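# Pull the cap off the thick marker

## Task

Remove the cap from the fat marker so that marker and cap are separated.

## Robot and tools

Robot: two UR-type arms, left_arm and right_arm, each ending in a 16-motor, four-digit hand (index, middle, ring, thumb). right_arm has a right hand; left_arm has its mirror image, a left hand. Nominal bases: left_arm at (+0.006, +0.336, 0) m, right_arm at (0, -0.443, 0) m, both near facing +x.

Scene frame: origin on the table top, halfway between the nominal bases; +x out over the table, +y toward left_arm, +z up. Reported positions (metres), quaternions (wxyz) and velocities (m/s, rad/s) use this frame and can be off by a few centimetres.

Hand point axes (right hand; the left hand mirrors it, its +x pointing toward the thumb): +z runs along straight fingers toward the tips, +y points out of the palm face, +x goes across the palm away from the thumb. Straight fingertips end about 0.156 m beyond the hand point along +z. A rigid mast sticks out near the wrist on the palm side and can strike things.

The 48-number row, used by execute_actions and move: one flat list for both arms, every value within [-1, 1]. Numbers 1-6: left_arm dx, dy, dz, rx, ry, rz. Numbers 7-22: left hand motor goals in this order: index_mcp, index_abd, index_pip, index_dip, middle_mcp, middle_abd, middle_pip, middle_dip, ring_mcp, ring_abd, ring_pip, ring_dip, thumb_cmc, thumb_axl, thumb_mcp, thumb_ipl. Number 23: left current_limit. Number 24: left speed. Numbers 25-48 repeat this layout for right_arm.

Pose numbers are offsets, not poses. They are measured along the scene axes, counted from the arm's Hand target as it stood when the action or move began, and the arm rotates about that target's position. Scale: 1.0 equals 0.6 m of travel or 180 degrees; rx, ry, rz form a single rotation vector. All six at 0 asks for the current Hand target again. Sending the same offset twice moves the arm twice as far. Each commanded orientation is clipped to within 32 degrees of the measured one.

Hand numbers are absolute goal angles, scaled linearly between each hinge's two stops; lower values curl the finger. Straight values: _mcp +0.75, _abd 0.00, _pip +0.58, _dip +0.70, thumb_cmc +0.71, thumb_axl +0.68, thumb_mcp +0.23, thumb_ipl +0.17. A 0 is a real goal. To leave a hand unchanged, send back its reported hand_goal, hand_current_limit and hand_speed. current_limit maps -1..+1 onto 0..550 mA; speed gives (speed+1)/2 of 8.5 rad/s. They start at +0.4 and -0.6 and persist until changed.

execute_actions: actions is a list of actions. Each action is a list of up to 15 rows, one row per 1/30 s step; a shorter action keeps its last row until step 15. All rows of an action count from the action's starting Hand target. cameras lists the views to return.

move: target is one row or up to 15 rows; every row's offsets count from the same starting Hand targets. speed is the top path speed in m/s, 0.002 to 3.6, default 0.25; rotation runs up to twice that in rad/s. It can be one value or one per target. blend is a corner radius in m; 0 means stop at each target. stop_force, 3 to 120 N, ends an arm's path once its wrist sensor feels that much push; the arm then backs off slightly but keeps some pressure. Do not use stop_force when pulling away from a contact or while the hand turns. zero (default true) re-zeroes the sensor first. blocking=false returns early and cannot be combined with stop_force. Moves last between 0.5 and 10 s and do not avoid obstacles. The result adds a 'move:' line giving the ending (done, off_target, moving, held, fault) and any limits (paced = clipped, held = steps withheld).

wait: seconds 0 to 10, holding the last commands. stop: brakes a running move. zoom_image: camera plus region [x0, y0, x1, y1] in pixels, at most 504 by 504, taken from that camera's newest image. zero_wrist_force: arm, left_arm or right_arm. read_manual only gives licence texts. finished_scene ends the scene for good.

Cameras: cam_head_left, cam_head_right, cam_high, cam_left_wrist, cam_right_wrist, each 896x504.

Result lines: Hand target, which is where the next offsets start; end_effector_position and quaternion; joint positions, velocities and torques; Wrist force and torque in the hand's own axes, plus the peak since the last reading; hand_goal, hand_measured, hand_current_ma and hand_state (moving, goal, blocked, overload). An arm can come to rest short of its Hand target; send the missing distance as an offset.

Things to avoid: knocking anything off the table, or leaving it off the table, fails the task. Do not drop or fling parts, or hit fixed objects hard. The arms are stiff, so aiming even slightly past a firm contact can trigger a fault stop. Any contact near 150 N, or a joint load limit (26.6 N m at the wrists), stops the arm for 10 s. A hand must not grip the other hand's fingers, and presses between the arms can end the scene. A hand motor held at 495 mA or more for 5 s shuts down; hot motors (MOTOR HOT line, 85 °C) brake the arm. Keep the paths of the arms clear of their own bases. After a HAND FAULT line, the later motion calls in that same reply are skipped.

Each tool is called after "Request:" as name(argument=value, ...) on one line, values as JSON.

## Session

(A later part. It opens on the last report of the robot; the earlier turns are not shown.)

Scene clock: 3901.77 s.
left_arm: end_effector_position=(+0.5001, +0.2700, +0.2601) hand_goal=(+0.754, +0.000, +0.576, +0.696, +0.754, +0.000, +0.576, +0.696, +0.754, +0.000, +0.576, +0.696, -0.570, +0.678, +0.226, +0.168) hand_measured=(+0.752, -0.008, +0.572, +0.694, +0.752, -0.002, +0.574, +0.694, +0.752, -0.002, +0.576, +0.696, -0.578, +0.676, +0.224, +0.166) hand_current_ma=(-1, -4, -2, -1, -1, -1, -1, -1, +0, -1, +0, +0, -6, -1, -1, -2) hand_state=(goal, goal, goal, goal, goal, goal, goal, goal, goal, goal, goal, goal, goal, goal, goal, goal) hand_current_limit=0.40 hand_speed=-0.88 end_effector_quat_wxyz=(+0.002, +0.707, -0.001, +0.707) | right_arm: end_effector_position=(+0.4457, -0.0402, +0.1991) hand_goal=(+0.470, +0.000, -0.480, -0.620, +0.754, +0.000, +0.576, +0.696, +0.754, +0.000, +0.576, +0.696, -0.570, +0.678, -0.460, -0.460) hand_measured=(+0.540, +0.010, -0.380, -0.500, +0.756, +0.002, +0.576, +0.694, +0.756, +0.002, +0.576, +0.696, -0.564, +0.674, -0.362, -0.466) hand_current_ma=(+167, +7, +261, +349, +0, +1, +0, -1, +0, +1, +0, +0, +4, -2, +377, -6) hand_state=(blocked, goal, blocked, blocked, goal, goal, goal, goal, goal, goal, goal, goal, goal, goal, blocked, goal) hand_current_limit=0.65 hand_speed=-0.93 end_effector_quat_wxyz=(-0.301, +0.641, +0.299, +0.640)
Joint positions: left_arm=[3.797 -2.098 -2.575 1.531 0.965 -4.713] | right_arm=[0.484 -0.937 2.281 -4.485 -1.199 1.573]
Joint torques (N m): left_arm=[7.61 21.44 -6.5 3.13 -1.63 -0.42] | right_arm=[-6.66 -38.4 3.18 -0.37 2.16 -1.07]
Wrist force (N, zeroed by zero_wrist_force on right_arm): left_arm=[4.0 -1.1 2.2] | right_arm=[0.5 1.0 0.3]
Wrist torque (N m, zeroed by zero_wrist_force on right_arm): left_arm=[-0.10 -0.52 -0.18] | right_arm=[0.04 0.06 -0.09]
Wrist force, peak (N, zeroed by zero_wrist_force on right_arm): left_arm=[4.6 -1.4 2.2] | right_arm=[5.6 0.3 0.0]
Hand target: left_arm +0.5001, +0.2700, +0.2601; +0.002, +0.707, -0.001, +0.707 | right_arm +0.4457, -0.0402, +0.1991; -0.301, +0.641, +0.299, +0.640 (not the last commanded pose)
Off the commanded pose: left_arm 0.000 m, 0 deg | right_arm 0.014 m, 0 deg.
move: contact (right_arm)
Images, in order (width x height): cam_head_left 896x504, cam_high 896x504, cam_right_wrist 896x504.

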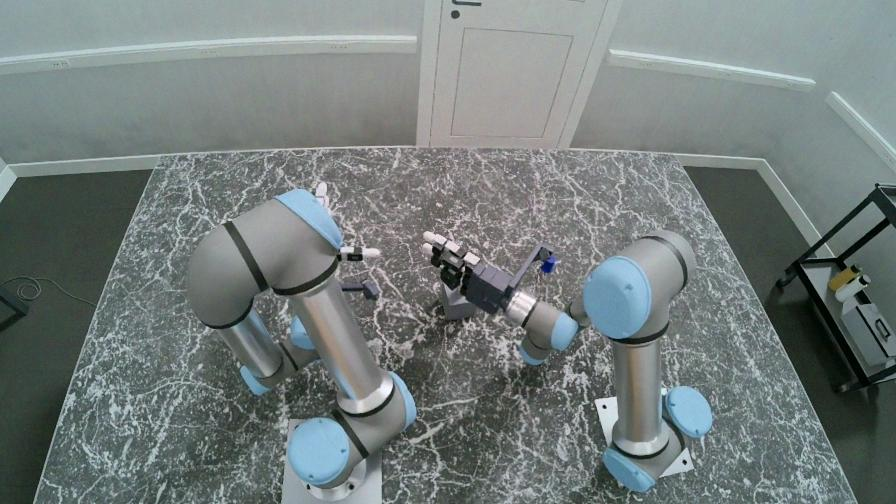

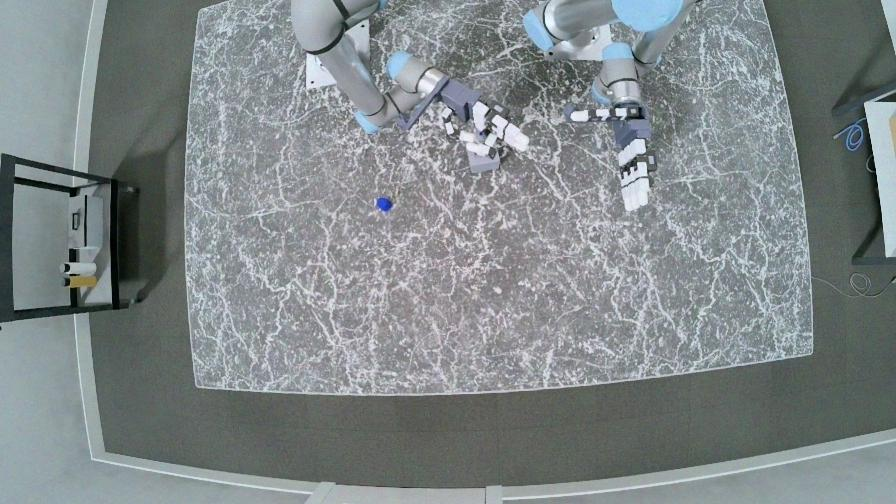

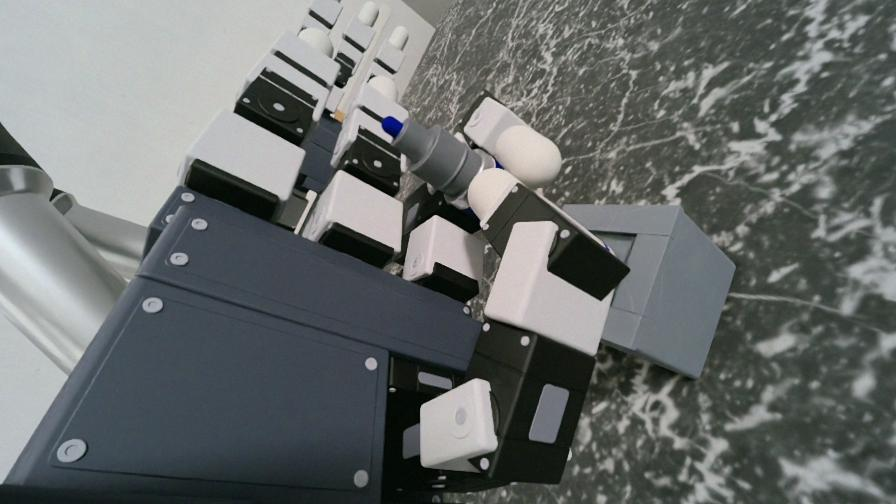

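Request:
move(target=[0,0,0,0,0,0,0.754,0,0.576,0.696,0.754,0,0.576,0.696,0.754,0,0.576,0.696,-0.571,0.678,0.226,0.168,0.4,-0.88,0,0,0,0,0,0,0.54,0.01,-0.38,-0.49,0.754,0,0.576,0.696,0.754,0,0.576,0.696,-0.571,0.678,-0.362,-0.47,0.65,-0.96], speed=0.01, cameras=["cam_right_wrist"])

Request:
zoom_image(camera="cam_right_wrist", region=[360, 80, 660, 320])

Scene clock: 3937.90 s.
left_arm: end_effector_position=(+0.5001, +0.2700, +0.2601) hand_goal=(+0.754, +0.000, +0.576, +0.696, +0.754, +0.000, +0.576, +0.696, +0.754, +0.000, +0.576, +0.696, -0.570, +0.678, +0.226, +0.168) hand_measured=(+0.752, -0.008, +0.572, +0.694, +0.752, -0.002, +0.574, +0.694, +0.752, -0.002, +0.576, +0.696, -0.578, +0.676, +0.224, +0.166) hand_current_ma=(-1, -4, -2, -1, -1, -1, -1, -1, +0, -1, +0, +0, -6, -1, -1, -2) hand_state=(goal, goal, goal, goal, goal, goal, goal, goal, goal, goal, goal, goal, goal, goal, goal, goal) hand_current_limit=0.40 hand_speed=-0.88 end_effector_quat_wxyz=(+0.002, +0.707, -0.001, +0.707) | right_arm: end_effector_position=(+0.4457, -0.0402, +0.1991) hand_goal=(+0.540, +0.010, -0.380, -0.490, +0.754, +0.000, +0.576, +0.696, +0.754, +0.000, +0.576, +0.696, -0.570, +0.678, -0.362, -0.470) hand_measured=(+0.556, +0.012, -0.362, -0.480, +0.756, +0.002, +0.576, +0.694, +0.756, +0.002, +0.576, +0.696, -0.564, +0.674, -0.356, -0.466) hand_current_ma=(+17, +1, +20, +9, +0, +1, +0, -1, +0, +1, +0, +0, +4, -2, +6, +3) hand_state=(goal, goal, goal, goal, goal, goal, goal, goal, goal, goal, goal, goal, goal, goal, goal, goal) hand_current_limit=0.65 hand_speed=-0.96 end_effector_quat_wxyz=(-0.301, +0.641, +0.299, +0.640)
Joint positions: left_arm=[3.797 -2.098 -2.575 1.531 0.965 -4.713] | right_arm=[0.484 -0.937 2.282 -4.485 -1.199 1.573]
Joint torques (N m): left_arm=[6.82 21.33 -6.7 3.05 -1.41 -0.68] | right_arm=[-0.82 -35.13 3.41 -1.28 -1.97 -1.21]
Wrist force (N, zeroed by zero_wrist_force on right_arm): left_arm=[4.3 -1.4 2.1] | right_arm=[1.4 0.6 -0.1]
Wrist torque (N m, zeroed by zero_wrist_force on right_arm): left_arm=[-0.13 -0.55 -0.15] | right_arm=[0.04 0.01 -0.02]
Wrist force, peak (N, zeroed by zero_wrist_force on right_arm): left_arm=[4.4 -1.5 2.5] | right_arm=[1.5 0.8 -0.1]
Hand target: left_arm +0.5001, +0.2700, +0.2601; +0.002, +0.707, -0.001, +0.707 | right_arm +0.4457, -0.0402, +0.1991; -0.301, +0.641, +0.299, +0.640
Off the commanded pose: left_arm 0.000 m, 0 deg | right_arm 0.000 m, 0 deg.
move: done
Images, in order (width x height): cam_right_wrist 896x504.

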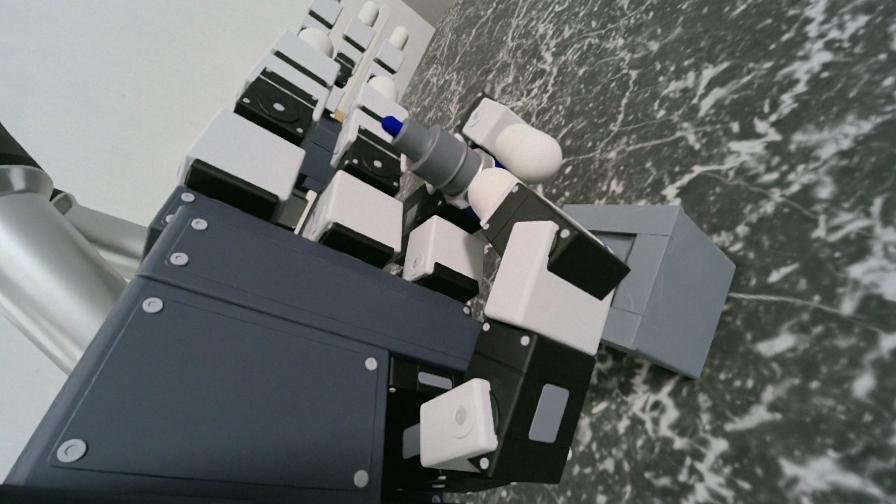

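Scaled by 1.680 from the camera's 896x504 image, which has a finer 1280x720 frame.

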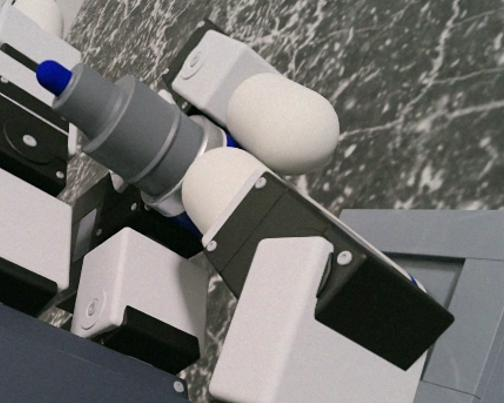

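Request:
move(target=[0,0,0,0,0,0,0.754,0,0.576,0.696,0.754,0,0.576,0.696,0.754,0,0.576,0.696,-0.571,0.678,0.226,0.168,0.4,-0.88,0,0,0,0,0,0,0.56,0.01,-0.32,-0.40,0.754,0,0.576,0.696,0.754,0,0.576,0.696,-0.571,0.678,-0.28,-0.47,0.65,-0.95], speed=0.01, cameras=["cam_right_wrist"])

Request:
zoom_image(camera="cam_right_wrist", region=[360, 80, 660, 320])

Scene clock: 3996.20 s.
left_arm: end_effector_position=(+0.5001, +0.2700, +0.2601) hand_goal=(+0.754, +0.000, +0.576, +0.696, +0.754, +0.000, +0.576, +0.696, +0.754, +0.000, +0.576, +0.696, -0.570, +0.678, +0.226, +0.168) hand_measured=(+0.752, -0.008, +0.572, +0.694, +0.752, -0.002, +0.574, +0.694, +0.752, -0.002, +0.576, +0.696, -0.578, +0.676, +0.224, +0.166) hand_current_ma=(-1, -4, -2, -1, -1, -1, -1, -1, +0, -1, +0, +0, -6, -1, -1, -2) hand_state=(goal, goal, goal, goal, goal, goal, goal, goal, goal, goal, goal, goal, goal, goal, goal, goal) hand_current_limit=0.40 hand_speed=-0.88 end_effector_quat_wxyz=(+0.002, +0.707, -0.001, +0.707) | right_arm: end_effector_position=(+0.4457, -0.0402, +0.1991) hand_goal=(+0.560, +0.010, -0.320, -0.400, +0.754, +0.000, +0.576, +0.696, +0.754, +0.000, +0.576, +0.696, -0.570, +0.678, -0.280, -0.470) hand_measured=(+0.558, +0.012, -0.322, -0.402, +0.756, +0.002, +0.576, +0.694, +0.756, +0.002, +0.576, +0.696, -0.564, +0.680, -0.282, -0.468) hand_current_ma=(-1, +1, -1, -1, +0, +1, +0, -1, +0, +1, +0, +0, +4, +1, -1, +1) hand_state=(goal, goal, goal, goal, goal, goal, goal, goal, goal, goal, goal, goal, goal, goal, goal, goal) hand_current_limit=0.65 hand_speed=-0.95 end_effector_quat_wxyz=(-0.301, +0.641, +0.299, +0.640)
Joint positions: left_arm=[3.797 -2.098 -2.575 1.531 0.965 -4.713] | right_arm=[0.484 -0.937 2.282 -4.485 -1.199 1.573]
Joint torques (N m): left_arm=[7.86 21.81 -6.32 2.94 -1.42 -1.07] | right_arm=[4.76 -34.59 2.4 -1.78 -1.91 -0.98]
Wrist force (N, zeroed by zero_wrist_force on right_arm): left_arm=[4.2 -1.2 2.3] | right_arm=[-0.3 0.7 0.1]
Wrist torque (N m, zeroed by zero_wrist_force on right_arm): left_arm=[-0.11 -0.54 -0.16] | right_arm=[0.05 0.01 -0.09]
Wrist force, peak (N, zeroed by zero_wrist_force on right_arm): left_arm=[4.5 -1.5 2.5] | right_arm=[1.6 0.9 0.1]
Hand target: left_arm +0.5001, +0.2700, +0.2601; +0.002, +0.707, -0.001, +0.707 | right_arm +0.4457, -0.0402, +0.1991; -0.301, +0.641, +0.299, +0.640
Off the commanded pose: left_arm 0.000 m, 0 deg | right_arm 0.000 m, 0 deg.
move: done
Images, in order (width x height): cam_right_wrist 896x504.

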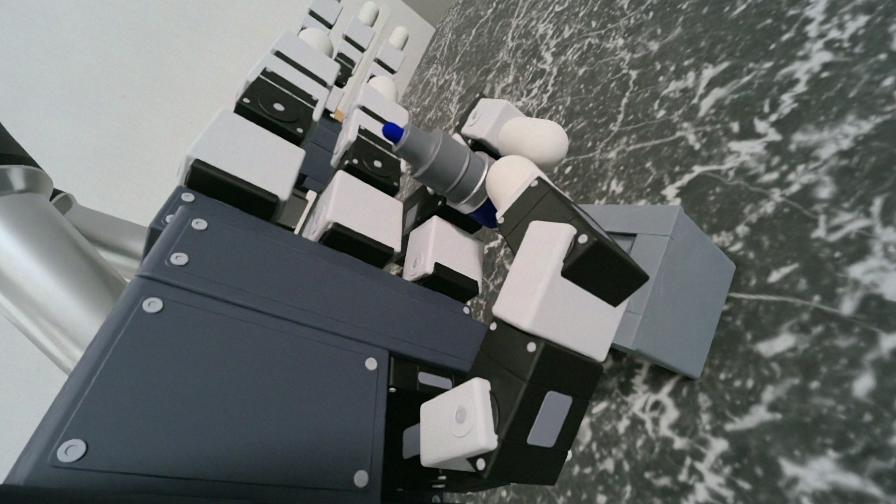

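Scaled by 1.680 from the camera's 896x504 image, which has a finer 1280x720 frame.

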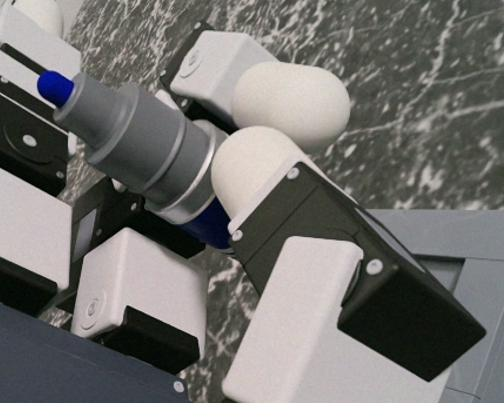

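Request:
move(target=[0,0,0,0,0,0,0.754,0,0.576,0.696,0.754,0,0.576,0.696,0.754,0,0.576,0.696,-0.571,0.678,0.226,0.168,0.4,-0.88,0,0,0,0,0,0,0.58,0.01,-0.2,-0.15,0.754,0,0.576,0.696,0.754,0,0.576,0.696,-0.571,0.678,-0.1,-0.45,0.65,-0.95], speed=0.01, cameras=["cam_right_wrist"])

Request:
zoom_image(camera="cam_right_wrist", region=[360, 80, 660, 320])

Scene clock: 4017.07 s.
left_arm: end_effector_position=(+0.5001, +0.2700, +0.2601) hand_goal=(+0.754, +0.000, +0.576, +0.696, +0.754, +0.000, +0.576, +0.696, +0.754, +0.000, +0.576, +0.696, -0.570, +0.678, +0.226, +0.168) hand_measured=(+0.752, -0.008, +0.572, +0.694, +0.752, -0.002, +0.574, +0.694, +0.752, -0.002, +0.576, +0.696, -0.578, +0.676, +0.224, +0.166) hand_current_ma=(-1, -4, -2, -1, -1, -1, -1, -1, +0, -1, +0, +0, -6, -1, -1, -2) hand_state=(goal, goal, goal, goal, goal, goal, goal, goal, goal, goal, goal, goal, goal, goal, goal, goal) hand_current_limit=0.40 hand_speed=-0.88 end_effector_quat_wxyz=(+0.002, +0.707, -0.001, +0.707) | right_arm: end_effector_position=(+0.4457, -0.0402, +0.1991) hand_goal=(+0.580, +0.010, -0.200, -0.150, +0.754, +0.000, +0.576, +0.696, +0.754, +0.000, +0.576, +0.696, -0.570, +0.678, -0.100, -0.450) hand_measured=(+0.578, +0.012, -0.202, -0.152, +0.756, +0.002, +0.576, +0.694, +0.756, +0.002, +0.576, +0.696, -0.564, +0.680, -0.102, -0.452) hand_current_ma=(-1, +1, -1, -1, +0, +1, +0, -1, +0, +1, +0, +0, +4, +1, -1, -1) hand_state=(goal, goal, goal, goal, goal, goal, goal, goal, goal, goal, goal, goal, goal, goal, goal, goal) hand_current_limit=0.65 hand_speed=-0.95 end_effector_quat_wxyz=(-0.301, +0.641, +0.299, +0.640)
Joint positions: left_arm=[3.797 -2.098 -2.575 1.531 0.965 -4.713] | right_arm=[0.484 -0.937 2.282 -4.485 -1.199 1.573]
Joint torques (N m): left_arm=[7.78 22.08 -6.43 2.76 -1.34 -1.33] | right_arm=[6.32 -31.85 -3.87 -2.33 -2.07 -0.84]
Wrist force (N, zeroed by zero_wrist_force on right_arm): left_arm=[4.2 -1.4 2.0] | right_arm=[-0.3 0.7 0.1]
Wrist torque (N m, zeroed by zero_wrist_force on right_arm): left_arm=[-0.12 -0.54 -0.16] | right_arm=[0.04 0.01 -0.09]
Wrist force, peak (N, zeroed by zero_wrist_force on right_arm): left_arm=[4.7 -1.1 2.3] | right_arm=[-0.3 0.9 0.1]
Hand target: left_arm +0.5001, +0.2700, +0.2601; +0.002, +0.707, -0.001, +0.707 | right_arm +0.4457, -0.0402, +0.1991; -0.301, +0.641, +0.299, +0.640
Off the commanded pose: left_arm 0.000 m, 0 deg | right_arm 0.000 m, 0 deg.
move: done
Images, in order (width x height): cam_right_wrist 896x504.

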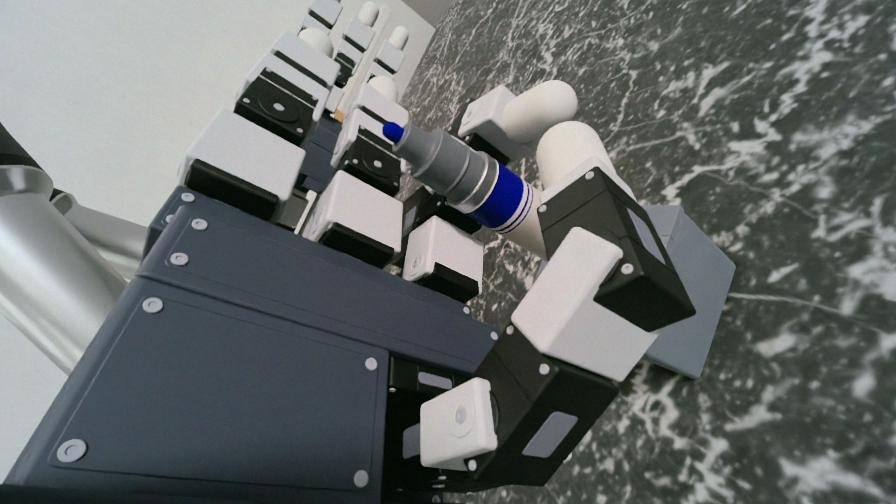

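Scaled by 1.680 from the camera's 896x504 image, which has a finer 1280x720 frame.

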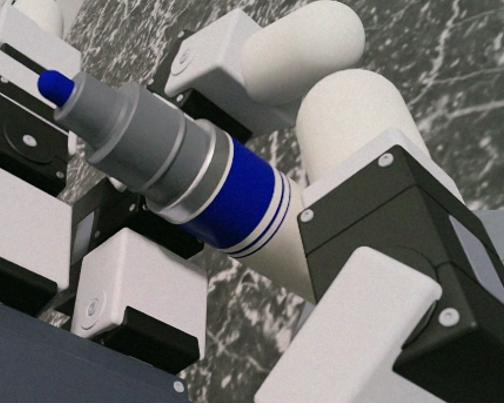

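Request:
move(target=[0,0,0,0,0,0,0.754,0,0.576,0.696,0.754,0,0.576,0.696,0.754,0,0.576,0.696,-0.571,0.678,0.226,0.168,0.4,-0.88,0,0,0,0,0,0,0.754,0,0.576,0.696,0.754,0,0.576,0.696,0.754,0,0.576,0.696,-0.571,0.678,0.226,0.168,0.65,-0.9], speed=0.01, cameras=["cam_right_wrist"])

Request:
zoom_image(camera="cam_right_wrist", region=[360, 80, 760, 400])

Scene clock: 4033.93 s.
left_arm: end_effector_position=(+0.5001, +0.2700, +0.2601) hand_goal=(+0.754, +0.000, +0.576, +0.696, +0.754, +0.000, +0.576, +0.696, +0.754, +0.000, +0.576, +0.696, -0.570, +0.678, +0.226, +0.168) hand_measured=(+0.752, -0.008, +0.572, +0.694, +0.752, -0.002, +0.574, +0.694, +0.752, -0.002, +0.576, +0.696, -0.578, +0.676, +0.224, +0.166) hand_current_ma=(-1, -4, -2, -1, -1, -1, -1, -1, +0, -1, +0, +0, -6, -1, -1, -2) hand_state=(goal, goal, goal, goal, goal, goal, goal, goal, goal, goal, goal, goal, goal, goal, goal, goal) hand_current_limit=0.40 hand_speed=-0.88 end_effector_quat_wxyz=(+0.002, +0.707, -0.001, +0.707) | right_arm: end_effector_position=(+0.4457, -0.0402, +0.1991) hand_goal=(+0.754, +0.000, +0.576, +0.696, +0.754, +0.000, +0.576, +0.696, +0.754, +0.000, +0.576, +0.696, -0.570, +0.678, +0.226, +0.168) hand_measured=(+0.752, +0.008, +0.574, +0.694, +0.756, +0.002, +0.576, +0.694, +0.756, +0.002, +0.576, +0.696, -0.562, +0.680, +0.224, +0.166) hand_current_ma=(-1, +5, -1, -1, +0, +1, +0, -1, +0, +1, +0, +0, +5, +1, -1, -1) hand_state=(goal, goal, goal, goal, goal, goal, goal, goal, goal, goal, goal, goal, goal, goal, goal, goal) hand_current_limit=0.65 hand_speed=-0.90 end_effector_quat_wxyz=(-0.301, +0.641, +0.299, +0.640)
Joint positions: left_arm=[3.797 -2.098 -2.575 1.531 0.965 -4.713] | right_arm=[0.484 -0.937 2.282 -4.485 -1.199 1.573]
Joint torques (N m): left_arm=[7.19 22.4 -6.33 2.77 -1.21 -1.45] | right_arm=[5.85 -28.32 -10.78 -2.4 -2.13 -0.84]
Wrist force (N, zeroed by zero_wrist_force on right_arm): left_arm=[4.3 -1.3 2.1] | right_arm=[-0.3 0.4 0.2]
Wrist torque (N m, zeroed by zero_wrist_force on right_arm): left_arm=[-0.11 -0.55 -0.16] | right_arm=[-0.01 0.02 -0.10]
Wrist force, peak (N, zeroed by zero_wrist_force on right_arm): left_arm=[4.6 -1.4 2.3] | right_arm=[-0.1 0.9 0.2]
Hand target: left_arm +0.5001, +0.2700, +0.2601; +0.002, +0.707, -0.001, +0.707 | right_arm +0.4457, -0.0402, +0.1991; -0.301, +0.641, +0.299, +0.640
Off the commanded pose: left_arm 0.000 m, 0 deg | right_arm 0.000 m, 0 deg.
move: done
Images, in order (width x height): cam_right_wrist 896x504.

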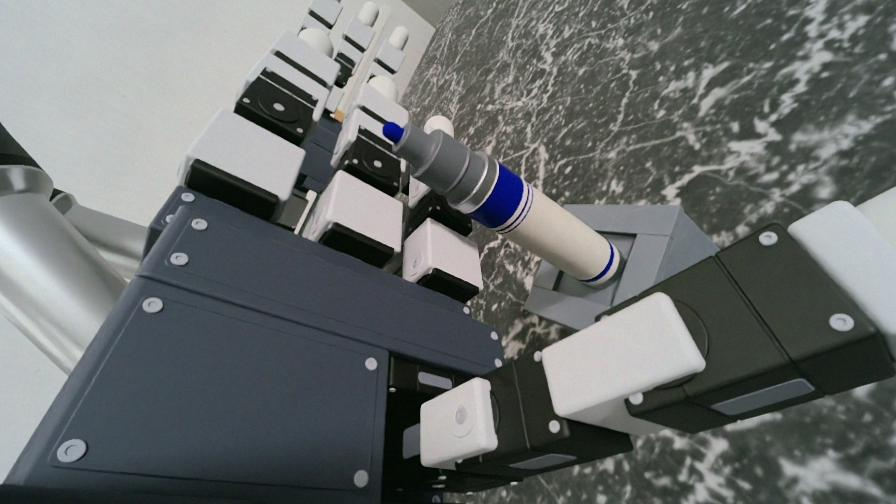

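Scaled by 1.260 from the camera's 896x504 image, which has a finer 1280x720 frame.

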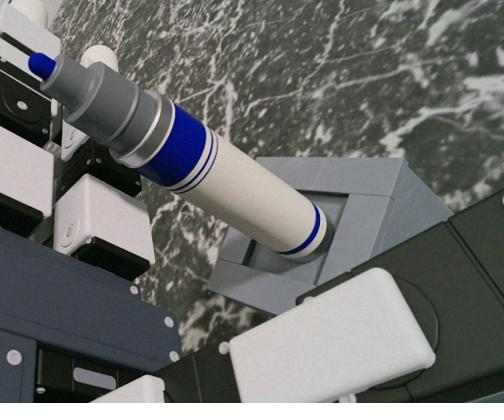

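Request:
move(target=[0,0,0,0,0,0,0.754,0,0.576,0.696,0.754,0,0.576,0.696,0.754,0,0.576,0.696,-0.571,0.678,0.226,0.168,0.4,-0.88,-0.0638,0.0536,0,0,0,0,0.754,0,0.576,0.696,0.754,0,0.576,0.696,0.754,0,0.576,0.696,-0.571,0.678,0.226,0.168,0.65,-0.9], speed=0.04, stop_force=3, cameras=["cam_right_wrist"])

Scene clock: 4061.43 s.
left_arm: end_effector_position=(+0.5001, +0.2700, +0.2601) hand_goal=(+0.754, +0.000, +0.576, +0.696, +0.754, +0.000, +0.576, +0.696, +0.754, +0.000, +0.576, +0.696, -0.570, +0.678, +0.226, +0.168) hand_measured=(+0.752, -0.008, +0.572, +0.694, +0.752, -0.002, +0.574, +0.694, +0.752, -0.002, +0.576, +0.696, -0.578, +0.676, +0.224, +0.166) hand_current_ma=(-1, -4, -2, -1, -1, -1, -1, -1, +0, -1, +0, +0, -6, -1, -1, -2) hand_state=(goal, goal, goal, goal, goal, goal, goal, goal, goal, goal, goal, goal, goal, goal, goal, goal) hand_current_limit=0.40 hand_speed=-0.88 end_effector_quat_wxyz=(+0.002, +0.707, -0.001, +0.707) | right_arm: end_effector_position=(+0.4074, -0.0081, +0.1991) hand_goal=(+0.754, +0.000, +0.576, +0.696, +0.754, +0.000, +0.576, +0.696, +0.754, +0.000, +0.576, +0.696, -0.570, +0.678, +0.226, +0.168) hand_measured=(+0.752, +0.008, +0.574, +0.694, +0.756, +0.002, +0.576, +0.694, +0.756, +0.002, +0.576, +0.696, -0.562, +0.680, +0.224, +0.166) hand_current_ma=(-1, +5, -1, -1, +0, +1, +0, -1, +0, +1, +0, +0, +5, +1, -1, -1) hand_state=(goal, goal, goal, goal, goal, goal, goal, goal, goal, goal, goal, goal, goal, goal, goal, goal) hand_current_limit=0.65 hand_speed=-0.90 end_effector_quat_wxyz=(-0.301, +0.641, +0.299, +0.640)
Joint positions: left_arm=[3.797 -2.098 -2.575 1.531 0.965 -4.713] | right_arm=[0.624 -0.934 2.271 -4.477 -1.338 1.574]
Joint torques (N m): left_arm=[7.24 21.28 -6.06 2.7 -1.1 -1.38] | right_arm=[5.81 -22.11 -14.9 -0.71 -2.44 1.09]
Wrist force (N, zeroed by zero_wrist_force on right_arm): left_arm=[4.3 -1.5 2.1] | right_arm=[-0.1 0.5 0.1]
Wrist torque (N m, zeroed by zero_wrist_force on right_arm): left_arm=[-0.14 -0.56 -0.14] | right_arm=[0.02 -0.01 -0.09]
Wrist force, peak (N, zeroed by zero_wrist_force on right_arm): left_arm=[4.6 -1.4 2.4] | right_arm=[-0.2 1.1 0.1]
Hand target: left_arm +0.5001, +0.2700, +0.2601; +0.002, +0.707, -0.001, +0.707 | right_arm +0.4074, -0.0081, +0.1991; -0.301, +0.641, +0.299, +0.640
Off the commanded pose: left_arm 0.000 m, 0 deg | right_arm 0.000 m, 0 deg.
move: done
Images, in order (width x height): cam_right_wrist 896x504.

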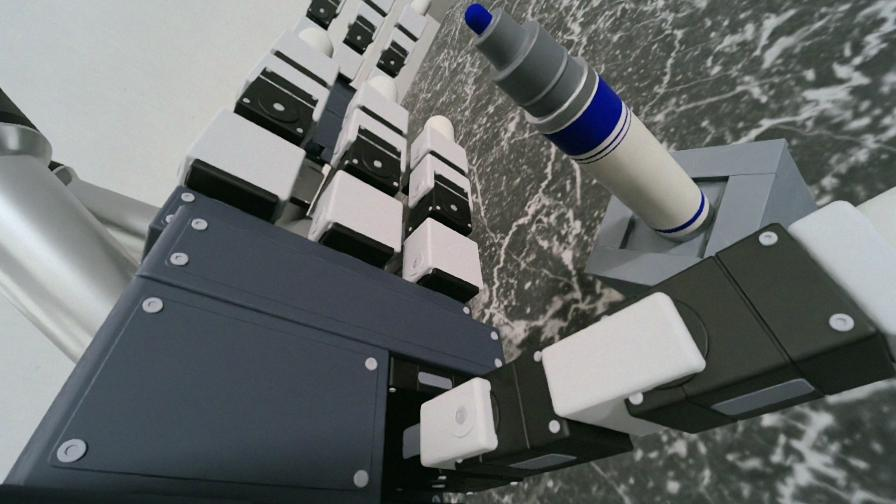

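Request:
move(target=[0,0,0,0,0,0,0.754,0,0.576,0.696,0.754,0,0.576,0.696,0.754,0,0.576,0.696,-0.571,0.678,0.226,0.168,0.4,-0.88,-0.12,-0.13,0.06,0,0,0,0.754,0,0.576,0.696,0.754,0,0.576,0.696,0.754,0,0.576,0.696,-0.571,0.678,0.226,0.168,0.4,-0.9], speed=0.1, cameras=["cam_head_left","cam_high"])

Request:
zoom_image(camera="cam_high", region=[360, 90, 520, 230])

Request:
zoom_image(camera="cam_head_left", region=[410, 220, 580, 330])

Scene clock: 4084.27 s.
left_arm: end_effector_position=(+0.5001, +0.2700, +0.2601) hand_goal=(+0.754, +0.000, +0.576, +0.696, +0.754, +0.000, +0.576, +0.696, +0.754, +0.000, +0.576, +0.696, -0.570, +0.678, +0.226, +0.168) hand_measured=(+0.752, -0.008, +0.572, +0.694, +0.752, -0.002, +0.574, +0.694, +0.752, -0.002, +0.576, +0.696, -0.578, +0.676, +0.224, +0.166) hand_current_ma=(-1, -4, -2, -1, -1, -1, -1, -1, +0, -1, +0, +0, -6, -1, -1, -2) hand_state=(goal, goal, goal, goal, goal, goal, goal, goal, goal, goal, goal, goal, goal, goal, goal, goal) hand_current_limit=0.40 hand_speed=-0.88 end_effector_quat_wxyz=(+0.002, +0.707, -0.001, +0.707) | right_arm: end_effector_position=(+0.3355, -0.0860, +0.2351) hand_goal=(+0.754, +0.000, +0.576, +0.696, +0.754, +0.000, +0.576, +0.696, +0.754, +0.000, +0.576, +0.696, -0.570, +0.678, +0.226, +0.168) hand_measured=(+0.752, +0.008, +0.574, +0.694, +0.756, +0.002, +0.576, +0.694, +0.756, +0.002, +0.576, +0.696, -0.562, +0.680, +0.224, +0.166) hand_current_ma=(-1, +5, -1, -1, +0, +1, +0, -1, +0, +1, +0, +0, +5, +1, -1, -1) hand_state=(goal, goal, goal, goal, goal, goal, goal, goal, goal, goal, goal, goal, goal, goal, goal, goal) hand_current_limit=0.40 hand_speed=-0.90 end_effector_quat_wxyz=(-0.301, +0.641, +0.299, +0.640)
Joint positions: left_arm=[3.797 -2.098 -2.575 1.531 0.965 -4.713] | right_arm=[0.542 -1.135 2.579 -4.584 -1.257 1.574]
Joint torques (N m): left_arm=[7.58 21.5 -6.09 2.58 -0.96 -1.36] | right_arm=[-8.19 -28.03 6.78 -3.35 3.11 -1.22]
Wrist force (N, zeroed by zero_wrist_force on right_arm): left_arm=[4.1 -1.5 2.4] | right_arm=[-0.3 0.9 0.4]
Wrist torque (N m, zeroed by zero_wrist_force on right_arm): left_arm=[-0.17 -0.52 -0.16] | right_arm=[0.05 0.01 -0.11]
Wrist force, peak (N, zeroed by zero_wrist_force on right_arm): left_arm=[4.6 -1.6 2.2] | right_arm=[-0.6 1.0 0.7]
Hand target: left_arm +0.5001, +0.2700, +0.2601; +0.002, +0.707, -0.001, +0.707 | right_arm +0.3354, -0.0861, +0.2351; -0.301, +0.641, +0.299, +0.640
Off the commanded pose: left_arm 0.000 m, 0 deg | right_arm 0.000 m, 0 deg.
move: done
Images, in order (width x height): cam_head_left 896x504, cam_high 896x504.

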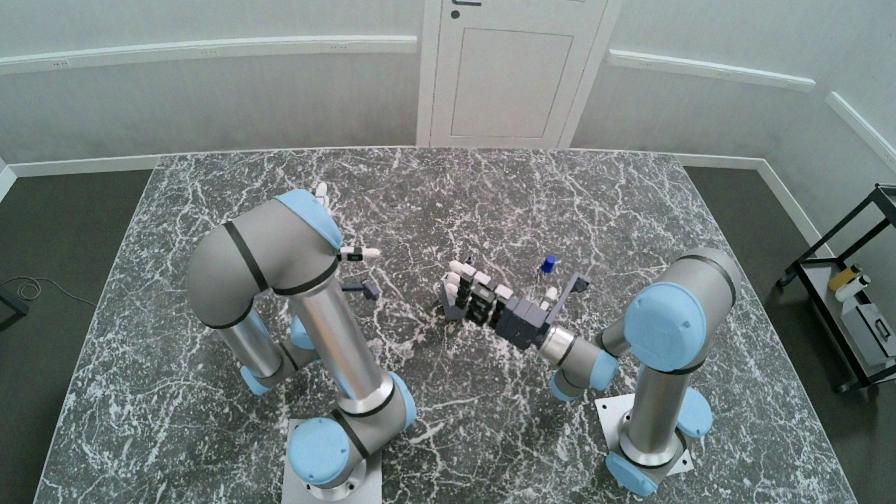

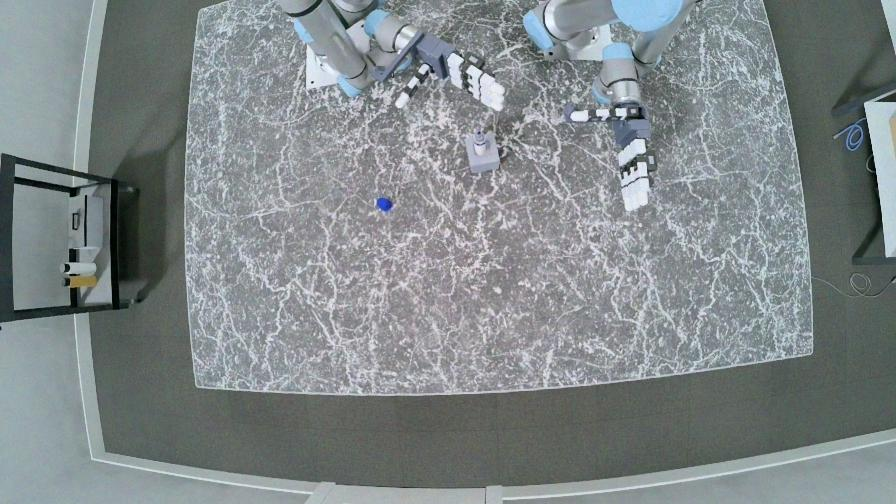

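Scaled by 3.150 from the camera's 896x504 image, which has a finer 1280x720 frame.

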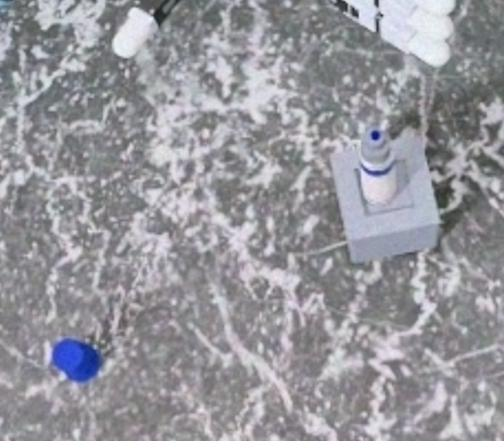

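Scaled by 2.965 from the camera's 896x504 image, which has a finer 1280x720 frame.

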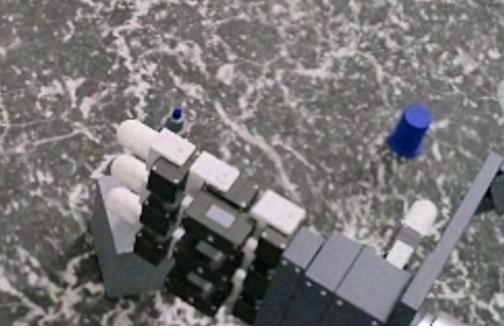

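The marker body is standing in its stand recess and the cap is standing apart from it on the table. Both are at rest and both arms are clear.

Request:
finished_scene(scene=1)

The scene is finished: the task was done.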